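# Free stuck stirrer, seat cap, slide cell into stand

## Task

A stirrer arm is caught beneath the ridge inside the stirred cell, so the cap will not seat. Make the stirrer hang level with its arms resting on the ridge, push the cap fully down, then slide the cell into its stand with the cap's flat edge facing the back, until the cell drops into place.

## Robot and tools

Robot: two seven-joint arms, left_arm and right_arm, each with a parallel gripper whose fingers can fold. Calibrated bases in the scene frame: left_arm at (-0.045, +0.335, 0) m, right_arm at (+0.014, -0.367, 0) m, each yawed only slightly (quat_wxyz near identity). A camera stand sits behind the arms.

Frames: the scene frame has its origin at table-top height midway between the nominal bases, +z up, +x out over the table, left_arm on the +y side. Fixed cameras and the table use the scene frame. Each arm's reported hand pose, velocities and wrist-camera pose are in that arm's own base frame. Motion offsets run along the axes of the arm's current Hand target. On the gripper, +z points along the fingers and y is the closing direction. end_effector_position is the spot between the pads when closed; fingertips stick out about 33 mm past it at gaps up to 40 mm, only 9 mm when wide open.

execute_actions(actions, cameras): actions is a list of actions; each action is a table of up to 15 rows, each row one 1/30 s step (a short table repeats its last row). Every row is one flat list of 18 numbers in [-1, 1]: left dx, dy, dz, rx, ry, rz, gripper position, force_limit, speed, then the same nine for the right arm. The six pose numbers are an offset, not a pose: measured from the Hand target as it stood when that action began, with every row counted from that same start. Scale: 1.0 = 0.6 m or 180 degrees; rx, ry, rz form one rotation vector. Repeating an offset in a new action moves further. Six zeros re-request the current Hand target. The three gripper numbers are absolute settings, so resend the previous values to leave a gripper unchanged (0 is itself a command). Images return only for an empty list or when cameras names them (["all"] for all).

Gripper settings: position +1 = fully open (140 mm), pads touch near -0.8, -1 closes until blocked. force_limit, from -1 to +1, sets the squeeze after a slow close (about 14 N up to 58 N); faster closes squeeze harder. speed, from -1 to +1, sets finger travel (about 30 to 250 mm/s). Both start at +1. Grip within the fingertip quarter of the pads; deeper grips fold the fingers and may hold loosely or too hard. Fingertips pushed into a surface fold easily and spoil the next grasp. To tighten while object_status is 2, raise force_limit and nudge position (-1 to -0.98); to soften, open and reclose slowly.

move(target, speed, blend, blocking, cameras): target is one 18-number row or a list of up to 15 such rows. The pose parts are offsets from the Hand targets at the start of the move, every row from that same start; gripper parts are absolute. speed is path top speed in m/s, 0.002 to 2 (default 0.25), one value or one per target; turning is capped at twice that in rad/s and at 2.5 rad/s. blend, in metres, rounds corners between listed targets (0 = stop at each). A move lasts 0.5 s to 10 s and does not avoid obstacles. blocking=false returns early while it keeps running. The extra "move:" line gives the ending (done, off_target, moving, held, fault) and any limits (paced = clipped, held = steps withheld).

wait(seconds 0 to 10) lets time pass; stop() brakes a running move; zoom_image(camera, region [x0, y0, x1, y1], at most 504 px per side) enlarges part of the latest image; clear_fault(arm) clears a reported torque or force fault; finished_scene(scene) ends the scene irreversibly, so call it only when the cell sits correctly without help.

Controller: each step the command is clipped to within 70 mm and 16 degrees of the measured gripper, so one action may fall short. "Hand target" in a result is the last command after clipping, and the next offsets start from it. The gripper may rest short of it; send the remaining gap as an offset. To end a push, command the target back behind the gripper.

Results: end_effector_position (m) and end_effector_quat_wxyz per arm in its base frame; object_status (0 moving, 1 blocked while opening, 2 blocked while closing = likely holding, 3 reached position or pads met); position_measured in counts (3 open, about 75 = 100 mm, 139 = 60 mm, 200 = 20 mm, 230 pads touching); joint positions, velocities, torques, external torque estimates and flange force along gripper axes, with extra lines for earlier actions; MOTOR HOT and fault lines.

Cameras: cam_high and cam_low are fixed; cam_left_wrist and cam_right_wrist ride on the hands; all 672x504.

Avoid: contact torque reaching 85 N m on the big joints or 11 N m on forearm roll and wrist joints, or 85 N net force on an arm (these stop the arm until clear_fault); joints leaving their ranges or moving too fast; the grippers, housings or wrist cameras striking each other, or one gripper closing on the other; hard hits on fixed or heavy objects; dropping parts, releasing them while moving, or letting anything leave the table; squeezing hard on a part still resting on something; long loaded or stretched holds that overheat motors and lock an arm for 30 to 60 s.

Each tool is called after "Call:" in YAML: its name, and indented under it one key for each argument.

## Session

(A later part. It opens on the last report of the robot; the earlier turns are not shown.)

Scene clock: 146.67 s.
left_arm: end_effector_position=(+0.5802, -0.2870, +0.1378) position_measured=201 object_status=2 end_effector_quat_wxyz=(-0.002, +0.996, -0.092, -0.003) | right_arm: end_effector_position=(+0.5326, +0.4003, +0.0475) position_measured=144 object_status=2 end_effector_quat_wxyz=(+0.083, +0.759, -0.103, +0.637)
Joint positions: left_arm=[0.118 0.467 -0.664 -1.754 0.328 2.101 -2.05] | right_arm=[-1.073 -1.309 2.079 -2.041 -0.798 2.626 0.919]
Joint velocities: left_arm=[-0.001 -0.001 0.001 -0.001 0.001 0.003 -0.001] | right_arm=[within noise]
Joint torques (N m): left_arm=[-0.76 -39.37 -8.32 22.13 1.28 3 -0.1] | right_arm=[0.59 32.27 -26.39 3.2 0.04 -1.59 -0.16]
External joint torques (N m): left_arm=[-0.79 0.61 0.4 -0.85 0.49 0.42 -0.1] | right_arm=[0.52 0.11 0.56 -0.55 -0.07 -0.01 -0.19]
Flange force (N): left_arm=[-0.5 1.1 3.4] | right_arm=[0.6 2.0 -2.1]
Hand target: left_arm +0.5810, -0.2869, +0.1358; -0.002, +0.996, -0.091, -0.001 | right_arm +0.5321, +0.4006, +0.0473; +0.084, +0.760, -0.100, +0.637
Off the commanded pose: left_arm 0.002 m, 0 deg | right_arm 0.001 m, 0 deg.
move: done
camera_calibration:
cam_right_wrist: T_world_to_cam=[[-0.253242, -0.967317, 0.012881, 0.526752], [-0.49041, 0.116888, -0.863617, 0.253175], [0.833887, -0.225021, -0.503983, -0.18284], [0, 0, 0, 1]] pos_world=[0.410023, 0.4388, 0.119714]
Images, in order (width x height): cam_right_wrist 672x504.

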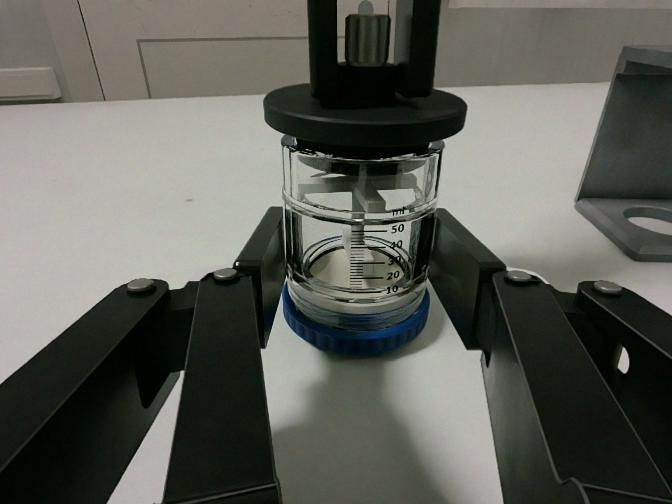

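Call:
move:
  target:
    - [0,0,0,0,0,0,-0.98,0.1,-1,0,0,0,0,0,0,-1,-1,-1]
    - [0,0,0.015,0,0,0,-0.98,0.1,-1,0,0,0,0,0,0,-1,-1,-1]
  speed: 0.03

Call:
move:
  target: [0,0,0.015,0,0,0,-0.98,0.1,-1,0,0,0,0,0,0,-1,-1,-1]
  speed: 0.03
  cameras: ["cam_right_wrist"]

Call:
zoom_image:
  camera: "cam_right_wrist"
  region: [240, 20, 490, 200]

Scene clock: 148.30 s.
left_arm: end_effector_position=(+0.5819, -0.2878, +0.1330) position_measured=203 object_status=2 end_effector_quat_wxyz=(-0.001, +0.996, -0.092, +0.000) | right_arm: end_effector_position=(+0.5331, +0.3999, +0.0479) position_measured=144 object_status=2 end_effector_quat_wxyz=(+0.083, +0.759, -0.103, +0.637)
Joint positions: left_arm=[0.113 0.472 -0.657 -1.759 0.334 2.117 -2.054] | right_arm=[-1.073 -1.309 2.078 -2.042 -0.798 2.626 0.919]
Joint torques (N m): left_arm=[-0.68 -36.33 -7.73 20.24 1.38 3.29 -0.12] | right_arm=[1.11 32.2 -25.88 3.27 0.04 -1.4 -0.13]
External joint torques (N m): left_arm=[-0.78 3.71 0.94 -2.68 0.6 0.69 -0.12] | right_arm=[1.17 0.08 1.14 -0.39 -0.06 0.2 -0.16]
Flange force (N): left_arm=[0.7 1.6 9.9] | right_arm=[-0.1 2.6 -3.1]
Hand target: left_arm +0.5810, -0.2869, +0.1268; -0.002, +0.996, -0.091, -0.001 | right_arm +0.5321, +0.4006, +0.0473; +0.084, +0.760, -0.100, +0.637
Off the commanded pose: left_arm 0.006 m, 0 deg | right_arm 0.001 m, 0 deg.
move: off_target (left_arm)

Scene clock: 149.17 s.
left_arm: end_effector_position=(+0.5857, -0.2891, +0.1317) position_measured=203 object_status=2 end_effector_quat_wxyz=(-0.001, +0.996, -0.092, +0.007) | right_arm: end_effector_position=(+0.5338, +0.3996, +0.0484) position_measured=144 object_status=2 end_effector_quat_wxyz=(+0.083, +0.759, -0.104, +0.637)
Joint positions: left_arm=[0.108 0.474 -0.652 -1.762 0.342 2.134 -2.059] | right_arm=[-1.074 -1.309 2.077 -2.041 -0.798 2.626 0.919]
Joint velocities: left_arm=[0.001 -0.001 0.001 0.001 0 0.006 -0.002] | right_arm=[within noise]
Joint torques (N m): left_arm=[-1.09 -30.93 -6.28 17.07 1.33 3.21 -0.11] | right_arm=[1.65 32.39 -25.44 3.04 0.07 -1.85 -0.16]
External joint torques (N m): left_arm=[-1.2 9.4 2.38 -5.94 0.54 0.57 -0.11] | right_arm=[1.64 0.25 1.54 -0.66 -0.04 -0.27 -0.19]
Flange force (N): left_arm=[4.8 3.4 20.7] | right_arm=[-0.1 3.1 -5.6]
Hand target: left_arm +0.5810, -0.2869, +0.1178; -0.002, +0.996, -0.091, -0.001 | right_arm +0.5321, +0.4006, +0.0473; +0.084, +0.760, -0.100, +0.637
Off the commanded pose: left_arm 0.015 m, 1 deg | right_arm 0.002 m, 0 deg.
move: off_target (left_arm)
camera_calibration:
cam_right_wrist: T_world_to_cam=[[-0.25474, -0.966937, 0.0118464, 0.527024], [-0.489232, 0.118302, -0.864093, 0.253419], [0.834122, -0.225915, -0.503193, -0.18329], [0, 0, 0, 1]] pos_world=[0.411121, 0.438211, 0.120504]
Images, in order (width x height): cam_right_wrist 672x504.

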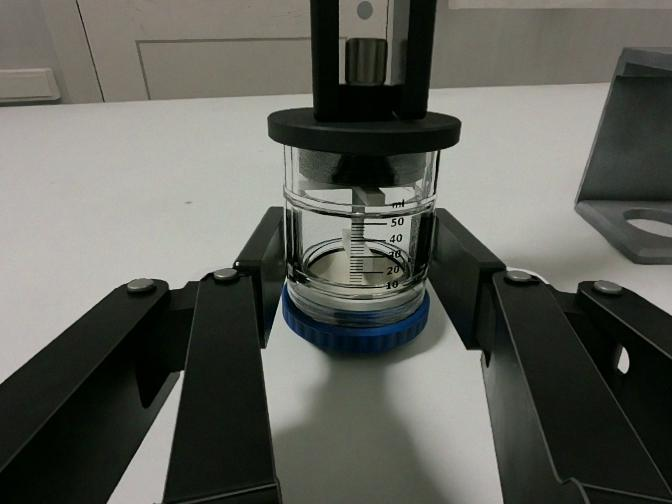

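Scaled by 2.016 from the camera's 672x504 image, which has a finer 960x720 frame.

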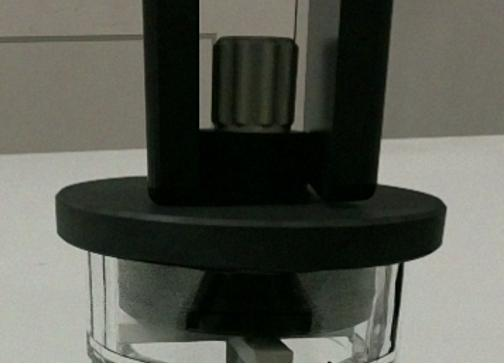

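Call:
move:
  target: [-0.005,0,0.012,0,0,0,-0.98,0.1,-1,0,0,0,0,0,0,-1,-1,-1]
  speed: 0.03
  cameras: ["cam_right_wrist"]

Call:
zoom_image:
  camera: "cam_right_wrist"
  region: [240, 20, 490, 200]

Scene clock: 150.27 s.
left_arm: end_effector_position=(+0.5857, -0.2893, +0.1317) position_measured=203 object_status=2 end_effector_quat_wxyz=(-0.001, +0.996, -0.092, +0.012) | right_arm: end_effector_position=(+0.5338, +0.3995, +0.0484) position_measured=144 object_status=2 end_effector_quat_wxyz=(+0.083, +0.759, -0.104, +0.637)
Joint positions: left_arm=[0.108 0.465 -0.651 -1.775 0.345 2.149 -2.064] | right_arm=[-1.074 -1.309 2.077 -2.041 -0.798 2.626 0.919]
Joint velocities: left_arm=[0 -0.002 -0.001 -0.004 -0.001 0.002 -0.003] | right_arm=[within noise]
Joint torques (N m): left_arm=[-1.17 -25.08 -5.18 13.14 1.23 3.9 -0.02] | right_arm=[1.74 32.36 -25.4 3.02 0.08 -1.86 -0.16]
External joint torques (N m): left_arm=[-1.16 14.89 3.43 -9.8 0.44 1.25 -0.02] | right_arm=[1.86 0.33 1.55 -0.6 -0.02 -0.27 -0.19]
Flange force (N): left_arm=[3.4 3.1 33.0] | right_arm=[0.1 3.3 -6.1]
Hand target: left_arm +0.5780, -0.2863, +0.1106; -0.002, +0.996, -0.091, -0.001 | right_arm +0.5321, +0.4006, +0.0473; +0.084, +0.760, -0.100, +0.637
Off the commanded pose: left_arm 0.023 m, 2 deg | right_arm 0.002 m, 0 deg.
move: off_target (left_arm)
camera_calibration:
cam_right_wrist: T_world_to_cam=[[-0.254821, -0.966915, 0.0118943, 0.52697], [-0.489222, 0.1183, -0.864099, 0.253564], [0.834103, -0.226009, -0.503181, -0.183298], [0, 0, 0, 1]] pos_world=[0.411221, 0.438112, 0.120604]
Images, in order (width x height): cam_right_wrist 672x504.

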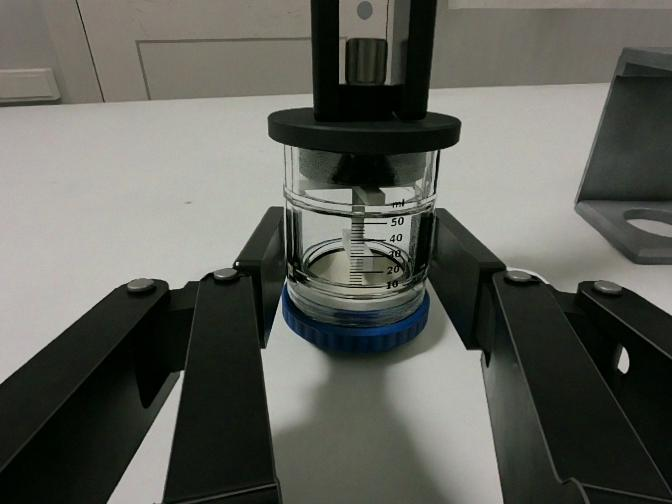

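Scaled by 2.016 from the camera's 672x504 image, which has a finer 960x720 frame.

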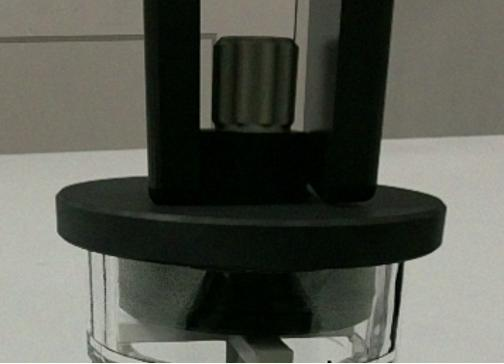

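Call:
move:
  target:
    - [0.0135,0.0026,-0.0358,0,0,0,-0.98,0.1,-1,0,0,0,0,0,0,-1,-1,-1]
    - [0.0135,0.0026,-0.0358,0,0,0,-0.5,0.1,-0.5,0,0,0,0,0,0,-1,-1,-1]
    - [0.0135,0.0026,-0.16,0,0,0,-0.5,0.1,-0.5,0,0,0,0,0,0,-1,-1,-1]
  speed: 0.08
  cameras: ["cam_right_wrist","cam_left_wrist"]

Call:
zoom_image:
  camera: "cam_right_wrist"
  region: [240, 60, 490, 360]

Call:
zoom_image:
  camera: "cam_left_wrist"
  region: [266, 110, 426, 270]

Scene clock: 153.87 s.
left_arm: end_effector_position=(+0.5867, -0.2897, +0.2061) position_measured=192 object_status=3 end_effector_quat_wxyz=(-0.003, +0.996, -0.090, +0.000) | right_arm: end_effector_position=(+0.5334, +0.3997, +0.0483) position_measured=144 object_status=2 end_effector_quat_wxyz=(+0.083, +0.759, -0.103, +0.637)
Joint positions: left_arm=[0.126 0.418 -0.696 -1.642 0.291 1.954 -2.028] | right_arm=[-1.073 -1.309 2.077 -2.042 -0.798 2.626 0.919]
Joint velocities: left_arm=[0.001 -0.001 0 0 0.001 -0.005 0.005] | right_arm=[within noise]
Joint torques (N m): left_arm=[0.29 -39.98 -9.29 24.15 0.45 2.2 0.1] | right_arm=[1.03 32.31 -25.92 3.41 0.09 -1.42 -0.15]
External joint torques (N m): left_arm=[0.12 -0.9 -1.34 0.33 -0.41 -0.4 0.1] | right_arm=[1.01 0.17 1.05 -0.26 -0.01 0.17 -0.18]
Flange force (N): left_arm=[-2.9 -0.8 -2.9] | right_arm=[-0.1 1.8 -2.8]
Hand target: left_arm +0.5859, -0.2897, +0.2065; -0.002, +0.996, -0.091, -0.001 | right_arm +0.5321, +0.4006, +0.0473; +0.084, +0.760, -0.100, +0.637
Off the commanded pose: left_arm 0.001 m, 0 deg | right_arm 0.002 m, 0 deg.
move: done
camera_calibration:
cam_left_wrist: T_world_to_cam=[[-0.193733, -0.980727, -0.0253443, -0.152625], [-0.924971, 0.173987, 0.337871, 0.528983], [-0.326949, 0.0888994, -0.940851, 0.556566], [0, 0, 0, 1]] pos_world=[0.641694, -0.291198, 0.341049]
cam_right_wrist: T_world_to_cam=[[-0.254185, -0.967079, 0.0122169, 0.52683], [-0.489306, 0.117691, -0.864135, 0.253566], [0.834248, -0.225628, -0.503112, -0.183206], [0, 0, 0, 1]] pos_world=[0.410823, 0.438307, 0.120505]
Images, in order (width x height): cam_left_wrist 672x504, cam_right_wrist 672x504.

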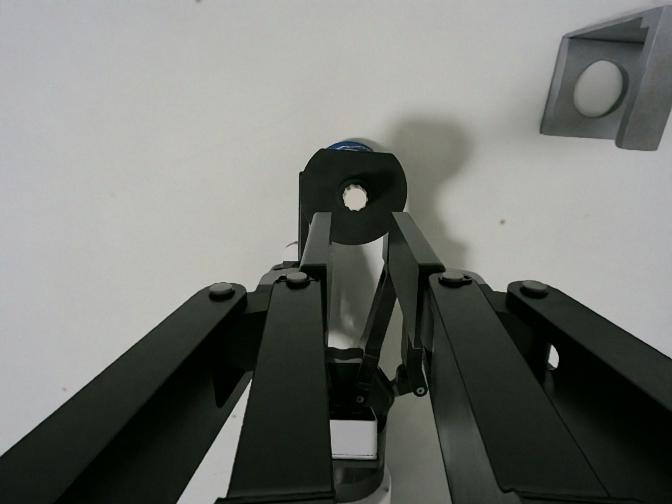

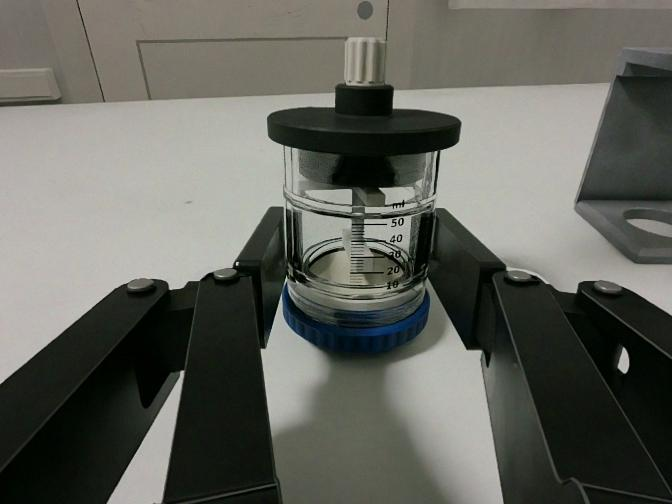

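Scaled by 1.680 from the camera's 672x504 image, which has a finer 960x720 frame.

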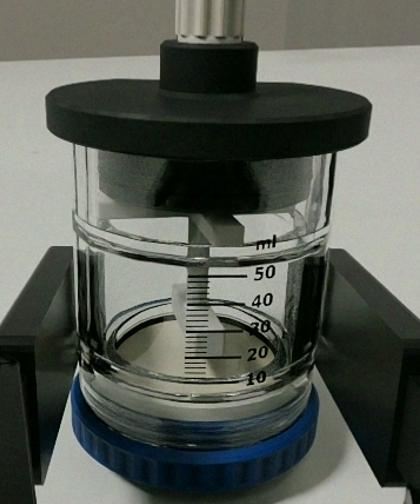

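Scaled by 3.150 from the camera's 672x504 image, which has a finer 960x720 frame.

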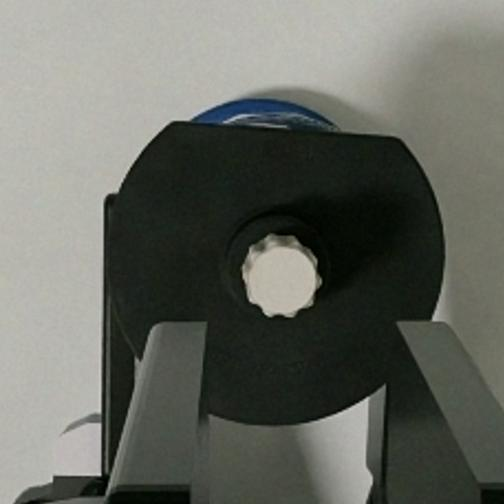

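Call:
move:
  target:
    - [0.074,0.117,-0.294,0,0,0,-0.5,0.1,-0.5,0,0,0,0,0,0,-1,-1,-1]
    - [0.074,0.117,-0.294,0,0,0,-0.5,0.1,-0.5,0.0623,0,-0.011,0,0,0,-1,-1,-1]
    - [0.074,0.117,-0.294,0,0,0,-0.5,0.1,-0.5,0.0587,0.319,-0.033,0,0,0,-1,-1,-1]
  speed: [0.2,0.08,0.12]
  cameras: ["all"]

Scene clock: 160.27 s.
left_arm: end_effector_position=(+0.6173, -0.3658, +0.3801) position_measured=192 object_status=3 end_effector_quat_wxyz=(+0.004, +0.996, -0.089, +0.014) | right_arm: end_effector_position=(+0.4692, +0.2200, +0.0840) position_measured=144 object_status=2 end_effector_quat_wxyz=(+0.087, +0.761, -0.096, +0.635)
Joint positions: left_arm=[-0.367 0.796 -0.524 -0.504 0.394 1.28 -2.015] | right_arm=[-0.673 -1.424 1.93 -2.663 -0.879 3.015 1.136]
Joint velocities: left_arm=[within noise] | right_arm=[0 0 -0.001 0.001 0.001 0.003 0.006]
Joint torques (N m): left_arm=[-0.92 -52.79 -4.43 20.09 0.42 2.5 0.18] | right_arm=[0.55 16.41 -22.72 -4.74 0.71 -2.42 0.26]
External joint torques (N m): left_arm=[-0.86 -1.82 -0.03 0.72 -0.47 -0.19 0.18] | right_arm=[0.61 -1.12 -0.46 -0.75 0.52 -0.53 0.23]
Flange force (N): left_arm=[0.0 0.0 0.0] | right_arm=[0.3 3.5 -0.2]
Hand target: left_arm +0.6173, -0.3675, +0.3825; -0.002, +0.996, -0.091, -0.001 | right_arm +0.4697, +0.2191, +0.0854; +0.084, +0.760, -0.100, +0.637
Off the commanded pose: left_arm 0.003 m, 2 deg | right_arm 0.002 m, 1 deg.
elbow stopped short (left arm): the move would have taken joint 4 (elbow) straighter than the controller allows.
move: done
camera_calibration:
cam_left_wrist: T_world_to_cam=[[-0.191029, -0.981477, -0.0145495, -0.222923], [-0.933702, 0.177117, 0.311177, 0.52843], [-0.302836, 0.0730286, -0.950241, 0.719991], [0, 0, 0, 1]] pos_world=[0.66885, -0.364968, 0.516486]
cam_right_wrist: T_world_to_cam=[[-0.247498, -0.968451, 0.0290974, 0.331949], [-0.496932, 0.101101, -0.86188, 0.281062], [0.831747, -0.227773, -0.506277, -0.150283], [0, 0, 0, 1]] pos_world=[0.346823, 0.25883, 0.156497]

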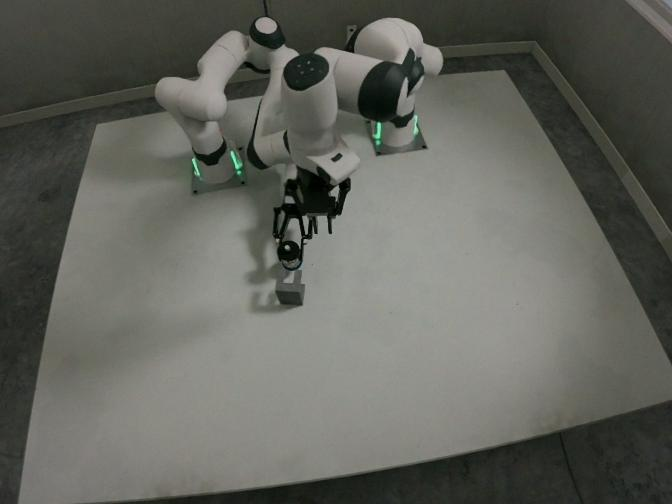

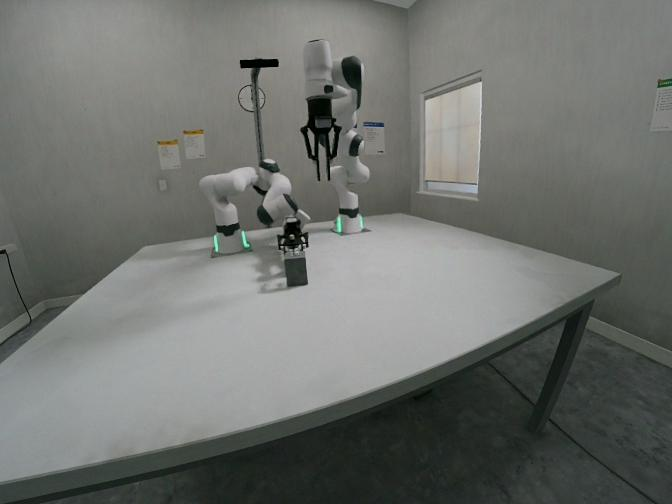

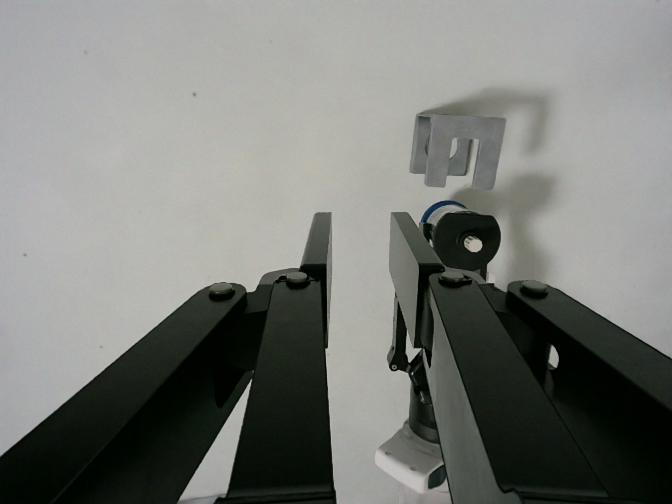

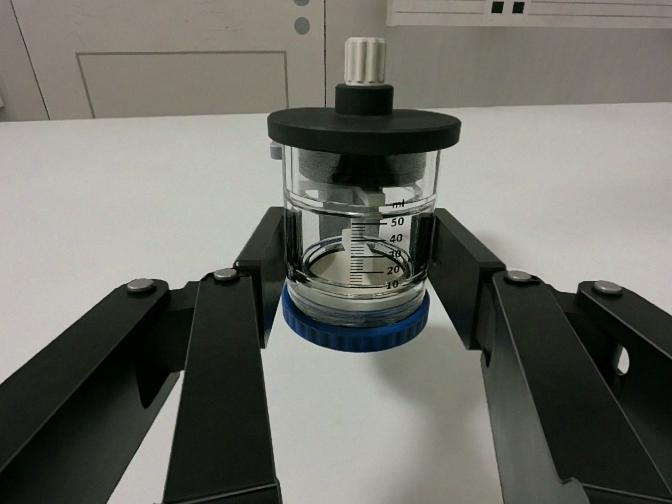

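Call:
zoom_image:
  camera: "cam_left_wrist"
  region: [386, 90, 546, 290]

Scaled by 2.520 from the camera's 672x504 image, which has a finer 960x720 frame.

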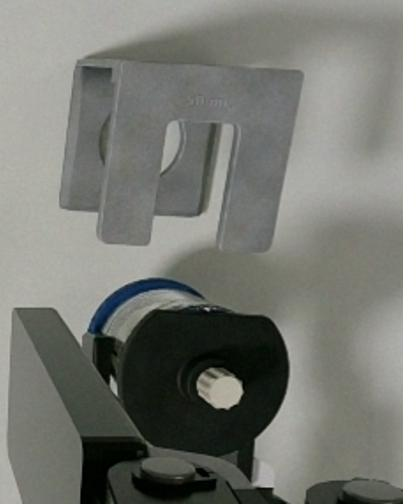

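Call:
move:
  target:
    - [0,0,0,0,0,0,-0.5,0.1,-0.5,0,-0.0167,0,0,0,0,-1,-1,-1]
    - [0,0,0,0,0,0,-0.5,0.1,-0.5,-0.0452,-0.0167,0.008,0,0,0,-1,-1,-1]
  speed: 0.06
  cameras: ["cam_left_wrist","cam_right_wrist"]

Call:
zoom_image:
  camera: "cam_left_wrist"
  region: [386, 90, 546, 290]

Call:
zoom_image:
  camera: "cam_right_wrist"
  region: [240, 0, 500, 200]

Scene clock: 164.33 s.
left_arm: end_effector_position=(+0.6169, -0.3655, +0.3800) position_measured=192 object_status=3 end_effector_quat_wxyz=(+0.004, +0.996, -0.089, +0.013) | right_arm: end_effector_position=(+0.4706, +0.2303, +0.0551) position_measured=144 object_status=2 end_effector_quat_wxyz=(+0.085, +0.763, -0.095, +0.634)
Joint positions: left_arm=[-0.374 0.794 -0.501 -0.504 0.376 1.28 -2.011] | right_arm=[-0.712 -1.446 1.997 -2.6 -0.843 2.989 1.156]
Joint velocities: left_arm=[within noise] | right_arm=[0 0.001 0 0 0.003 -0.001 0.004]
Joint torques (N m): left_arm=[-0.85 -52.84 -4.24 20.25 0.48 2.51 0.12] | right_arm=[-0.59 17.54 -23.11 -4.71 0.66 -2.78 0.16]
External joint torques (N m): left_arm=[-0.83 -2.26 -0.1 0.88 -0.41 -0.16 0.12] | right_arm=[-0.7 -1.18 -0.53 0.09 0.53 -0.91 0.13]
Flange force (N): left_arm=[0.0 0.0 0.0] | right_arm=[-1.7 -1.8 3.0]
Hand target: left_arm +0.6173, -0.3675, +0.3825; -0.002, +0.996, -0.091, -0.001 | right_arm +0.4723, +0.2288, +0.0578; +0.084, +0.760, -0.100, +0.637
Off the commanded pose: left_arm 0.003 m, 2 deg | right_arm 0.004 m, 1 deg.
elbow stopped short (left arm): the move would have taken joint 4 (elbow) straighter than the controller allows.
move: off_target (right_arm)
camera_calibration:
cam_left_wrist: T_world_to_cam=[[-0.19104, -0.981464, -0.0152392, -0.222518], [-0.933304, 0.176813, 0.312539, 0.527118], [-0.304051, 0.0739301, -0.949783, 0.720607], [0, 0, 0, 1]] pos_world=[0.668552, -0.36487, 0.516284]
cam_right_wrist: T_world_to_cam=[[-0.244406, -0.969251, 0.0286146, 0.341964], [-0.501443, 0.101076, -0.859266, 0.257781], [0.829952, -0.224359, -0.510728, -0.16348], [0, 0, 0, 1]] pos_world=[0.348521, 0.268715, 0.128223]
Images, in order (width x height): cam_left_wrist 672x504, cam_right_wrist 672x504.

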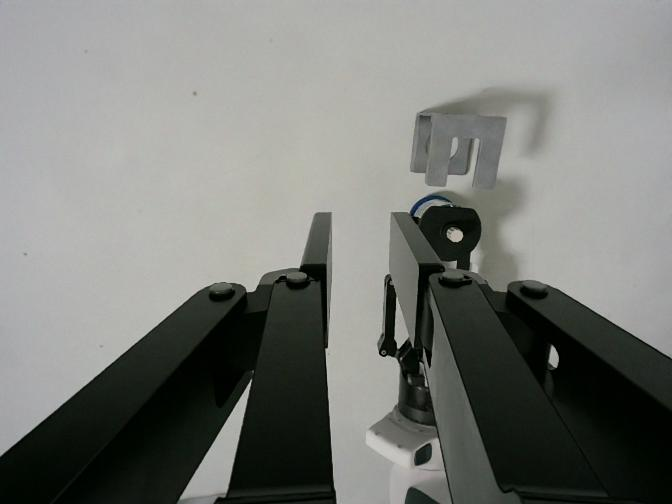

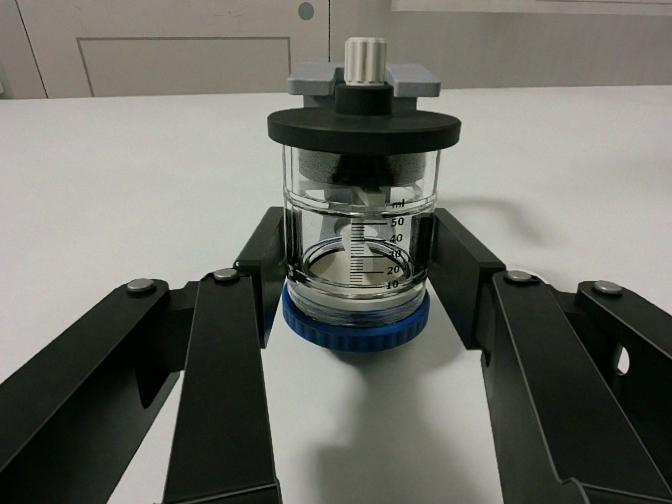

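Scaled by 2.520 from the camera's 672x504 image, which has a finer 960x720 frame.

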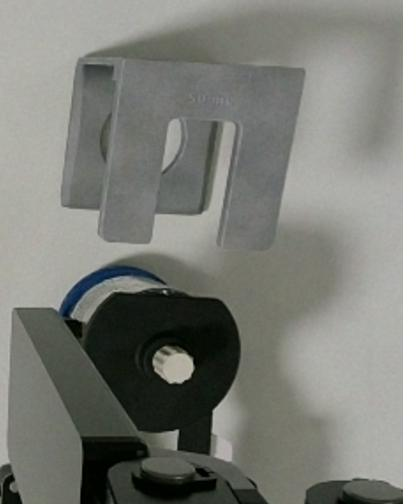

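Scaled by 1.938 from the camera's 672x504 image, which has a finer 960x720 frame.

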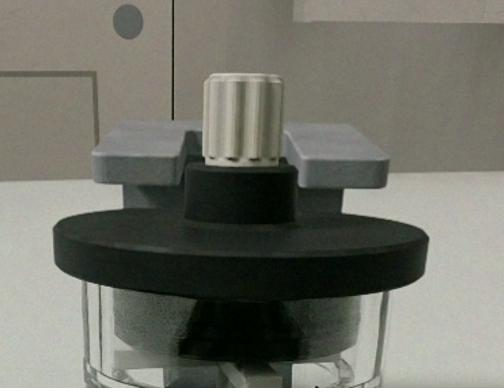

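Call:
move:
  target:
    - [0,0,0,0,0,0,-0.5,0.1,-0.5,0.0033,0.0042,-0.0006,0,0,0,-1,-1,-1]
    - [0,0,0,0,0,0,-0.5,0.1,-0.5,0.0106,0.0042,0.0404,0,0,0,-1,-1,-1]
  speed: 0.05
  cameras: ["cam_left_wrist","cam_right_wrist"]

Call:
zoom_image:
  camera: "cam_left_wrist"
  region: [386, 90, 546, 290]

Call:
zoom_image:
  camera: "cam_right_wrist"
  region: [240, 0, 500, 200]

Scene clock: 167.37 s.
left_arm: end_effector_position=(+0.6165, -0.3653, +0.3798) position_measured=192 object_status=3 end_effector_quat_wxyz=(+0.003, +0.996, -0.089, +0.012) | right_arm: end_effector_position=(+0.4943, +0.2201, +0.0573) position_measured=144 object_status=2 end_effector_quat_wxyz=(+0.087, +0.762, -0.096, +0.635)
Joint positions: left_arm=[-0.381 0.791 -0.478 -0.504 0.359 1.28 -2.007] | right_arm=[-0.76 -1.533 1.976 -2.583 -0.842 3.073 1.166]
Joint velocities: left_arm=[within noise] | right_arm=[0 -0.001 0 0 0 0.005 0.001]
Joint torques (N m): left_arm=[-0.91 -52.82 -4.2 20.37 0.52 2.66 0.17] | right_arm=[-0.35 17.04 -24.73 -5.97 0.56 -2.45 0.26]
External joint torques (N m): left_arm=[-1.02 -1.97 -0.29 0.71 -0.37 -0.01 0.17] | right_arm=[-0.28 -1.2 -1.48 0.06 0.4 -0.54 0.22]
Flange force (N): left_arm=[0.0 0.0 0.0] | right_arm=[1.4 0.1 4.0]
Hand target: left_arm +0.6173, -0.3675, +0.3825; -0.002, +0.996, -0.091, -0.001 | right_arm +0.4957, +0.2199, +0.0599; +0.084, +0.760, -0.100, +0.637
Off the commanded pose: left_arm 0.004 m, 2 deg | right_arm 0.003 m, 1 deg.
elbow stopped short (left arm): the move would have taken joint 4 (elbow) straighter than the controller allows.
move: off_target (left_arm)
camera_calibration:
cam_left_wrist: T_world_to_cam=[[-0.190913, -0.981479, -0.0158709, -0.222128], [-0.932942, 0.176397, 0.313853, 0.525888], [-0.305241, 0.0747253, -0.949339, 0.721196], [0, 0, 0, 1]] pos_world=[0.668355, -0.364671, 0.516082]
cam_right_wrist: T_world_to_cam=[[-0.247622, -0.968425, 0.0289175, 0.339118], [-0.497922, 0.101599, -0.86125, 0.270895], [0.831118, -0.227663, -0.507358, -0.184285], [0, 0, 0, 1]] pos_world=[0.37202, 0.258932, 0.130003]
Images, in order (width x height): cam_left_wrist 672x504, cam_right_wrist 672x504.

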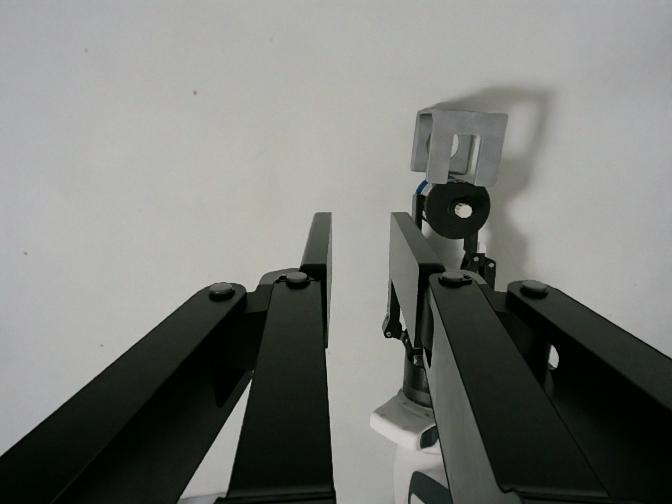

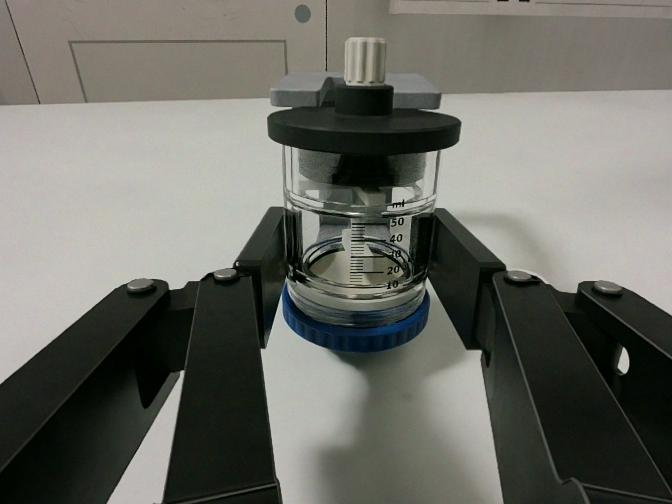

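Scaled by 2.520 from the camera's 672x504 image, which has a finer 960x720 frame.

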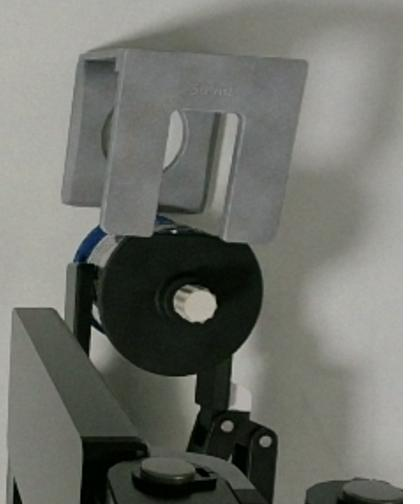

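Scaled by 1.938 from the camera's 672x504 image, which has a finer 960x720 frame.

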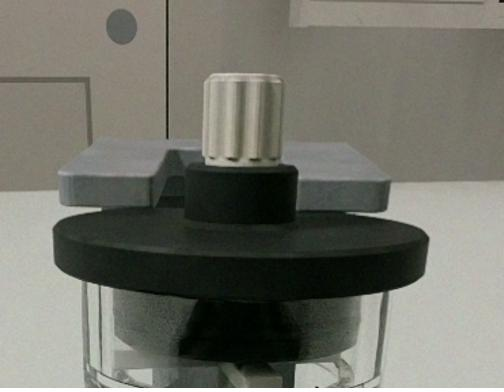

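Call:
zoom_image:
  camera: "cam_left_wrist"
  region: [400, 100, 520, 230]

Call:
zoom_image:
  camera: "cam_right_wrist"
  region: [250, 50, 480, 150]

Scaled by 3.877 from the camera's 672x504 image, which has a finer 960x720 frame.

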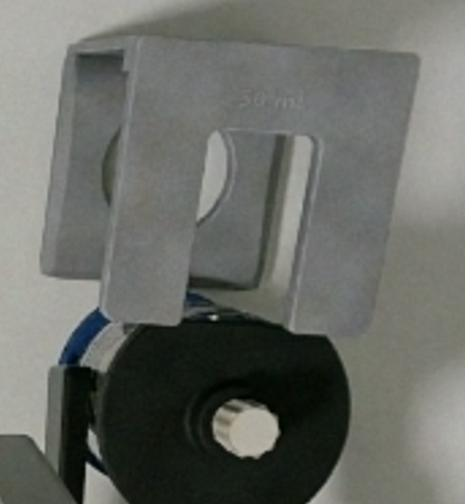

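Scaled by 2.191 from the camera's 672x504 image, which has a finer 960x720 frame.

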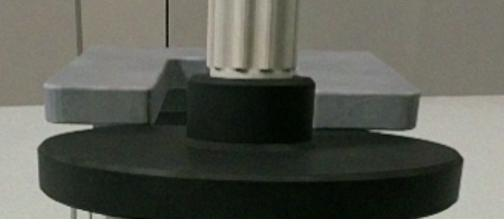

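Call:
move:
  target: [0,0,0,0,0,0,-0.5,0.1,-0.5,-0.0035,0,-0.0197,0,0,0,-1,-1,-1]
  speed: 0.04
  cameras: ["cam_left_wrist","cam_right_wrist"]

Call:
zoom_image:
  camera: "cam_left_wrist"
  region: [400, 100, 520, 230]

Call:
zoom_image:
  camera: "cam_right_wrist"
  region: [250, 50, 480, 150]

Scene clock: 170.33 s.
left_arm: end_effector_position=(+0.6164, -0.3652, +0.3798) position_measured=192 object_status=3 end_effector_quat_wxyz=(+0.003, +0.996, -0.089, +0.012) | right_arm: end_effector_position=(+0.4835, +0.2246, +0.0572) position_measured=144 object_status=2 end_effector_quat_wxyz=(+0.083, +0.762, -0.098, +0.634)
Joint positions: left_arm=[-0.384 0.79 -0.469 -0.504 0.352 1.28 -2.006] | right_arm=[-0.735 -1.497 1.983 -2.595 -0.839 3.041 1.166]
Joint velocities: left_arm=[within noise] | right_arm=[-0.001 0 0.001 -0.001 0 -0.004 0]
Joint torques (N m): left_arm=[-0.88 -52.81 -4.07 20.47 0.48 2.74 0.17] | right_arm=[0.39 18.36 -23.51 -6.35 0.26 -2.72 -0.03]
External joint torques (N m): left_arm=[-0.9 -1.89 -0.22 0.73 -0.41 0.06 0.17] | right_arm=[0.35 0.04 -0.54 -0.91 0.09 -0.83 -0.06]
Flange force (N): left_arm=[0.0 0.0 0.0] | right_arm=[1.7 0.5 -4.6]
Hand target: left_arm +0.6173, -0.3675, +0.3825; -0.002, +0.996, -0.091, -0.001 | right_arm +0.4841, +0.2230, +0.0599; +0.084, +0.760, -0.100, +0.637
Off the commanded pose: left_arm 0.004 m, 2 deg | right_arm 0.003 m, 1 deg.
elbow stopped short (left arm): the move would have taken joint 4 (elbow) straighter than the controller allows.
move: off_target (left_arm)
camera_calibration:
cam_left_wrist: T_world_to_cam=[[-0.191046, -0.981448, -0.0161422, -0.22189], [-0.93275, 0.176395, 0.314423, 0.525499], [-0.305742, 0.075126, -0.949146, 0.721483], [0, 0, 0, 1]] pos_world=[0.668355, -0.364672, 0.515982]
cam_right_wrist: T_world_to_cam=[[-0.246217, -0.968998, 0.0204766, 0.340774], [-0.498269, 0.10843, -0.860216, 0.263492], [0.831328, -0.222003, -0.509519, -0.175658], [0, 0, 0, 1]] pos_world=[0.361224, 0.262643, 0.130181]
Images, in order (width x height): cam_left_wrist 672x504, cam_right_wrist 672x504.

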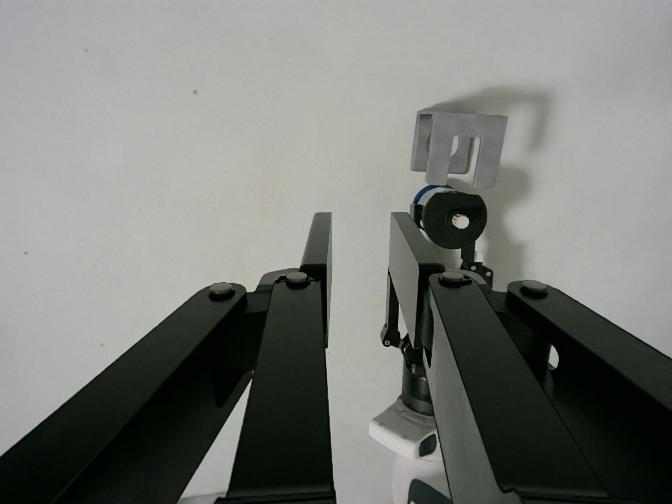

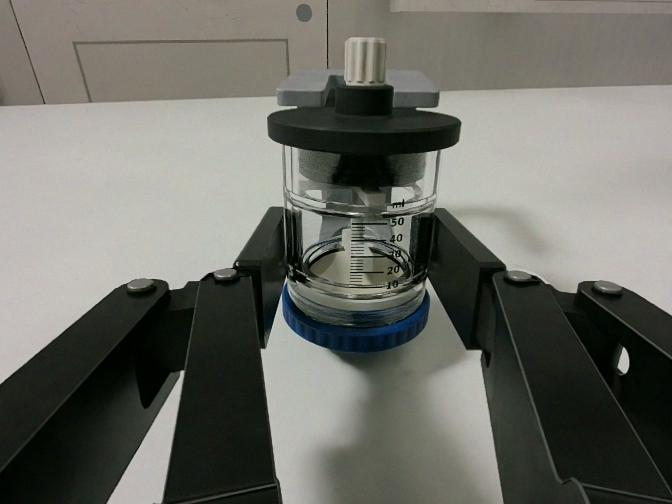

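Scaled by 3.877 from the camera's 672x504 image, which has a finer 960x720 frame.

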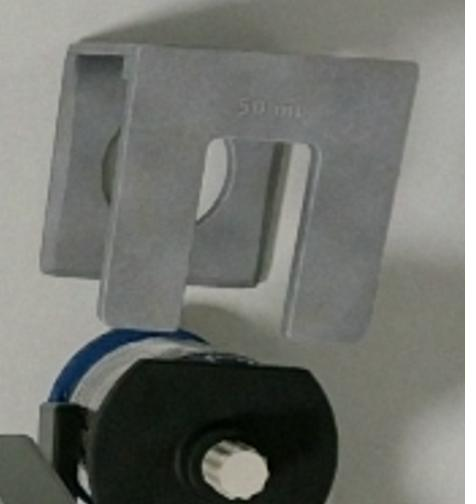

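Scaled by 2.191 from the camera's 672x504 image, which has a finer 960x720 frame.

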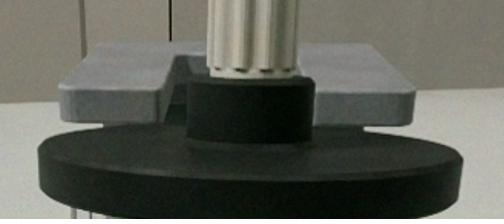

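Call:
move:
  target:
    - [0,0,0,0,0,0,-0.5,0.1,-0.5,-0.0029,-0.004,-0.0164,0,0,0,-1,-1,-1]
    - [0,0,0,0,0,0,-0.5,0.1,-0.5,-0.0144,-0.004,-0.0144,0,0,0,-1,-1,-1]
  speed: 0.04

Call:
move:
  target: [0,0,0,0,0,0,-0.5,0.1,-0.5,-0.0049,0,0.0009,0,0,0,-1,-1,-1]
  speed: 0.02

Call:
move:
  target: [0,0,0,0,0,0,-0.5,0.1,-0.5,-0.0049,0,0.0009,0,0,0,-1,-1,-1]
  speed: 0.02
  cameras: ["cam_left_wrist","cam_right_wrist"]

Call:
zoom_image:
  camera: "cam_right_wrist"
  region: [240, 0, 500, 200]

Scene clock: 173.33 s.
left_arm: end_effector_position=(+0.6164, -0.3651, +0.3798) position_measured=192 object_status=3 end_effector_quat_wxyz=(+0.003, +0.996, -0.089, +0.012) | right_arm: end_effector_position=(+0.4734, +0.2296, +0.0500) position_measured=144 object_status=2 end_effector_quat_wxyz=(+0.084, +0.763, -0.096, +0.634)
Joint positions: left_arm=[-0.388 0.789 -0.455 -0.504 0.341 1.28 -2.004] | right_arm=[-0.722 -1.463 2.006 -2.59 -0.837 2.998 1.166]
Joint torques (N m): left_arm=[-0.76 -52.92 -3.82 20.58 0.49 2.71 0.16] | right_arm=[-0.68 17.62 -23.23 -5.14 0.6 -2.76 0.22]
External joint torques (N m): left_arm=[-0.78 -2.02 -0.11 0.75 -0.4 0.03 0.16] | right_arm=[-0.76 -1.14 -0.55 0.07 0.48 -0.87 0.19]
Flange force (N): left_arm=[0.0 0.0 0.0] | right_arm=[-1.6 -1.6 3.2]
Hand target: left_arm +0.6173, -0.3675, +0.3825; -0.002, +0.996, -0.091, -0.001 | right_arm +0.4751, +0.2280, +0.0529; +0.084, +0.760, -0.100, +0.637
Off the commanded pose: left_arm 0.004 m, 2 deg | right_arm 0.004 m, 1 deg.
elbow stopped short (left arm): the move would have taken joint 4 (elbow) straighter than the controller allows.
move: off_target (left_arm, right_arm)

Scene clock: 174.13 s.
left_arm: end_effector_position=(+0.6164, -0.3651, +0.3798) position_measured=192 object_status=3 end_effector_quat_wxyz=(+0.003, +0.996, -0.089, +0.012) | right_arm: end_effector_position=(+0.4734, +0.2295, +0.0471) position_measured=144 object_status=2 end_effector_quat_wxyz=(+0.085, +0.763, -0.095, +0.634)
Joint positions: left_arm=[-0.39 0.788 -0.448 -0.504 0.336 1.281 -2.002] | right_arm=[-0.725 -1.469 2.013 -2.586 -0.83 2.997 1.166]
Joint torques (N m): left_arm=[-1.05 -52.84 -3.78 20.58 0.48 2.74 0.24] | right_arm=[-0.62 17.58 -23.16 -5.34 0.65 -2.77 0.23]
External joint torques (N m): left_arm=[-1.15 -1.94 -0.16 0.71 -0.42 0.06 0.24] | right_arm=[-0.64 -1.23 -0.45 0.06 0.54 -0.87 0.2]
Flange force (N): left_arm=[0.0 0.0 0.0] | right_arm=[-1.9 -1.3 3.1]
Hand target: left_arm +0.6173, -0.3675, +0.3825; -0.002, +0.996, -0.091, -0.001 | right_arm +0.4751, +0.2280, +0.0499; +0.084, +0.760, -0.100, +0.637
Off the commanded pose: left_arm 0.004 m, 2 deg | right_arm 0.004 m, 1 deg.
elbow stopped short (left arm): the move would have taken joint 4 (elbow) straighter than the controller allows.
move: off_target (left_arm, right_arm)

Scene clock: 174.90 s.
left_arm: end_effector_position=(+0.6164, -0.3651, +0.3798) position_measured=192 object_status=3 end_effector_quat_wxyz=(+0.003, +0.996, -0.089, +0.012) | right_arm: end_effector_position=(+0.4740, +0.2294, +0.0456) position_measured=144 object_status=2 end_effector_quat_wxyz=(+0.085, +0.762, -0.096, +0.635)
Joint positions: left_arm=[-0.392 0.787 -0.44 -0.504 0.33 1.281 -2.001] | right_arm=[-0.726 -1.474 2.019 -2.582 -0.823 2.993 1.167]
Joint velocities: left_arm=[-0.002 0 0.005 0.001 -0.004 0 0.001] | right_arm=[within noise]
Joint torques (N m): left_arm=[-0.77 -52.85 -3.57 20.69 0.52 2.74 0.18] | right_arm=[-0.88 17.88 -22.36 -5.24 0.56 -2.39 0.24]
External joint torques (N m): left_arm=[-0.67 -1.78 0.07 0.72 -0.36 0.05 0.18] | right_arm=[-0.87 -0.99 0.44 0.29 0.44 -0.49 0.21]
Flange force (N): left_arm=[0.0 0.0 0.0] | right_arm=[-3.9 -1.4 4.0]
Hand target: left_arm +0.6173, -0.3675, +0.3825; -0.002, +0.996, -0.091, -0.001 | right_arm +0.4751, +0.2279, +0.0469; +0.084, +0.760, -0.100, +0.637
Off the commanded pose: left_arm 0.004 m, 2 deg | right_arm 0.002 m, 1 deg.
elbow stopped short (left arm): the move would have taken joint 4 (elbow) straighter than the controller allows.
move: off_target (left_arm)
camera_calibration:
cam_left_wrist: T_world_to_cam=[[-0.190888, -0.981477, -0.0162776, -0.221839], [-0.932753, 0.176195, 0.314527, 0.525356], [-0.305833, 0.0752223, -0.949109, 0.721552], [0, 0, 0, 1]] pos_world=[0.668356, -0.364572, 0.515981]
cam_right_wrist: T_world_to_cam=[[-0.245578, -0.969021, 0.0262738, 0.342672], [-0.497995, 0.10286, -0.861058, 0.249515], [0.831681, -0.224541, -0.507827, -0.172201], [0, 0, 0, 1]] pos_world=[0.351626, 0.267725, 0.118395]
Images, in order (width x height): cam_left_wrist 672x504, cam_right_wrist 672x504.

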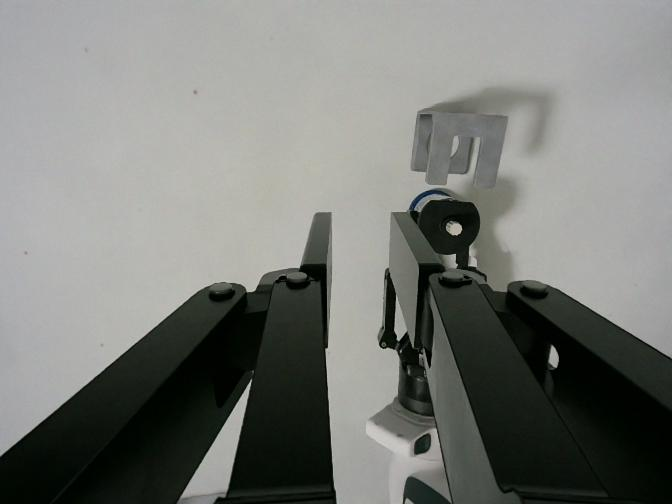

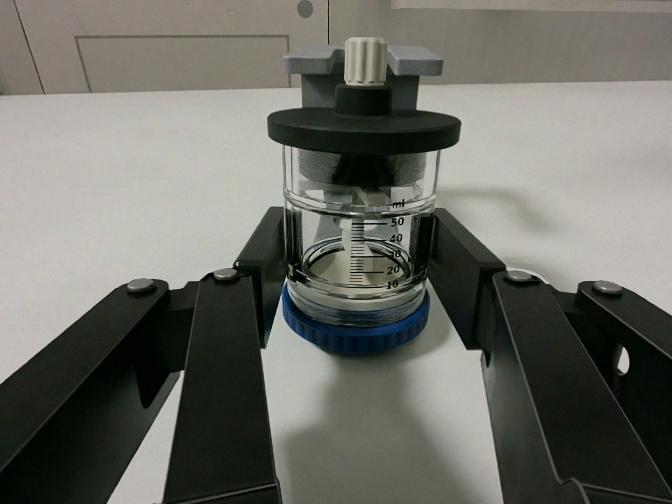

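Scaled by 1.938 from the camera's 672x504 image, which has a finer 960x720 frame.

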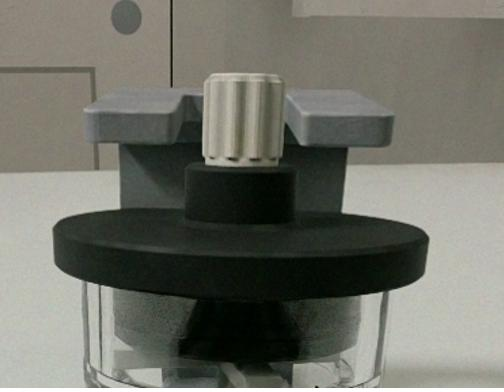

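Call:
move:
  target:
    - [0,0,0,0,0,0,-0.5,0.1,-0.5,0.0187,0.0018,-0.0033,0,0,0,-1,-1,-1]
    - [0,0,0,0,0,0,-0.5,0.1,-0.5,0.0248,0.0018,0.0311,0,0,0,-1,-1,-1]
  speed: 0.05
  cameras: ["cam_left_wrist","cam_right_wrist"]

Call:
zoom_image:
  camera: "cam_left_wrist"
  region: [400, 100, 520, 230]

Call:
zoom_image:
  camera: "cam_right_wrist"
  region: [240, 0, 500, 200]

Scene clock: 178.10 s.
left_arm: end_effector_position=(+0.6164, -0.3651, +0.3798) position_measured=192 object_status=3 end_effector_quat_wxyz=(+0.003, +0.996, -0.089, +0.012) | right_arm: end_effector_position=(+0.4936, +0.2218, +0.0557) position_measured=144 object_status=2 end_effector_quat_wxyz=(+0.085, +0.761, -0.098, +0.635)
Joint positions: left_arm=[-0.397 0.786 -0.424 -0.504 0.318 1.282 -1.999] | right_arm=[-0.76 -1.53 1.98 -2.579 -0.833 3.066 1.166]
Joint velocities: left_arm=[within noise] | right_arm=[0 -0.001 0 0.001 -0.001 0.004 0.002]
Joint torques (N m): left_arm=[-0.92 -52.8 -3.46 20.76 0.45 2.72 0.15] | right_arm=[-0.39 17.16 -24.73 -5.97 0.21 -2.46 0.09]
External joint torques (N m): left_arm=[-1.4 -2.24 -0.23 0.82 -0.48 0.06 0.15] | right_arm=[-0.42 -1.18 -1.41 -0.04 0.02 -0.55 0.06]
Flange force (N): left_arm=[0.0 0.0 0.0] | right_arm=[1.9 -0.1 3.9]
Hand target: left_arm +0.6173, -0.3675, +0.3825; -0.002, +0.996, -0.091, -0.001 | right_arm +0.4951, +0.2215, +0.0583; +0.084, +0.760, -0.100, +0.637
Off the commanded pose: left_arm 0.004 m, 2 deg | right_arm 0.003 m, 0 deg.
elbow stopped short (left arm): the move would have taken joint 4 (elbow) straighter than the controller allows.
move: off_target (left_arm)
camera_calibration:
cam_left_wrist: T_world_to_cam=[[-0.191056, -0.981447, -0.0161003, -0.221905], [-0.932679, 0.176401, 0.31463, 0.525347], [-0.305952, 0.0751283, -0.949078, 0.721589], [0, 0, 0, 1]] pos_world=[0.668356, -0.364672, 0.515981]
cam_right_wrist: T_world_to_cam=[[-0.2487, -0.968304, 0.0231606, 0.341496], [-0.496747, 0.106985, -0.861276, 0.267305], [0.831499, -0.225705, -0.507609, -0.184855], [0, 0, 0, 1]] pos_world=[0.37142, 0.260351, 0.12848]
Images, in order (width x height): cam_left_wrist 672x504, cam_right_wrist 672x504.

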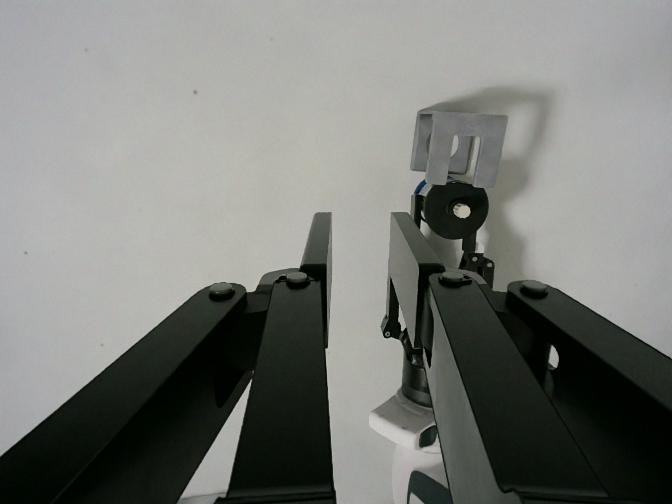

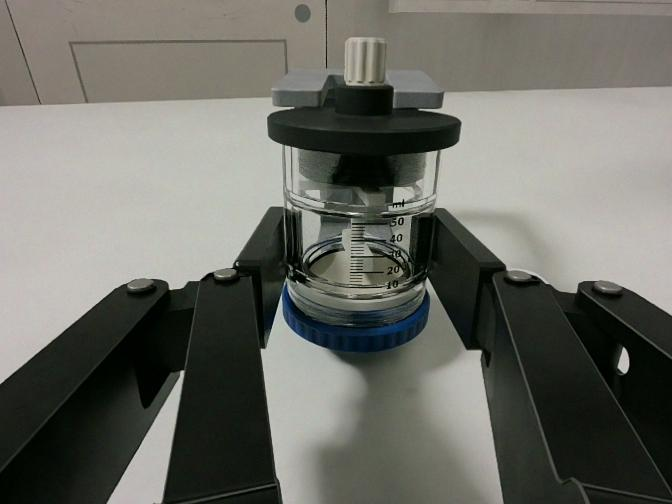

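Scaled by 3.877 from the camera's 672x504 image, which has a finer 960x720 frame.

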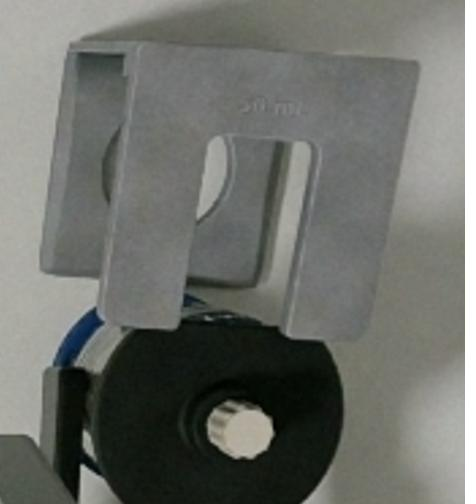

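Scaled by 1.938 from the camera's 672x504 image, which has a finer 960x720 frame.

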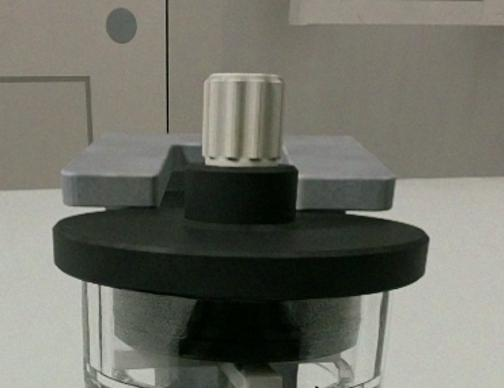

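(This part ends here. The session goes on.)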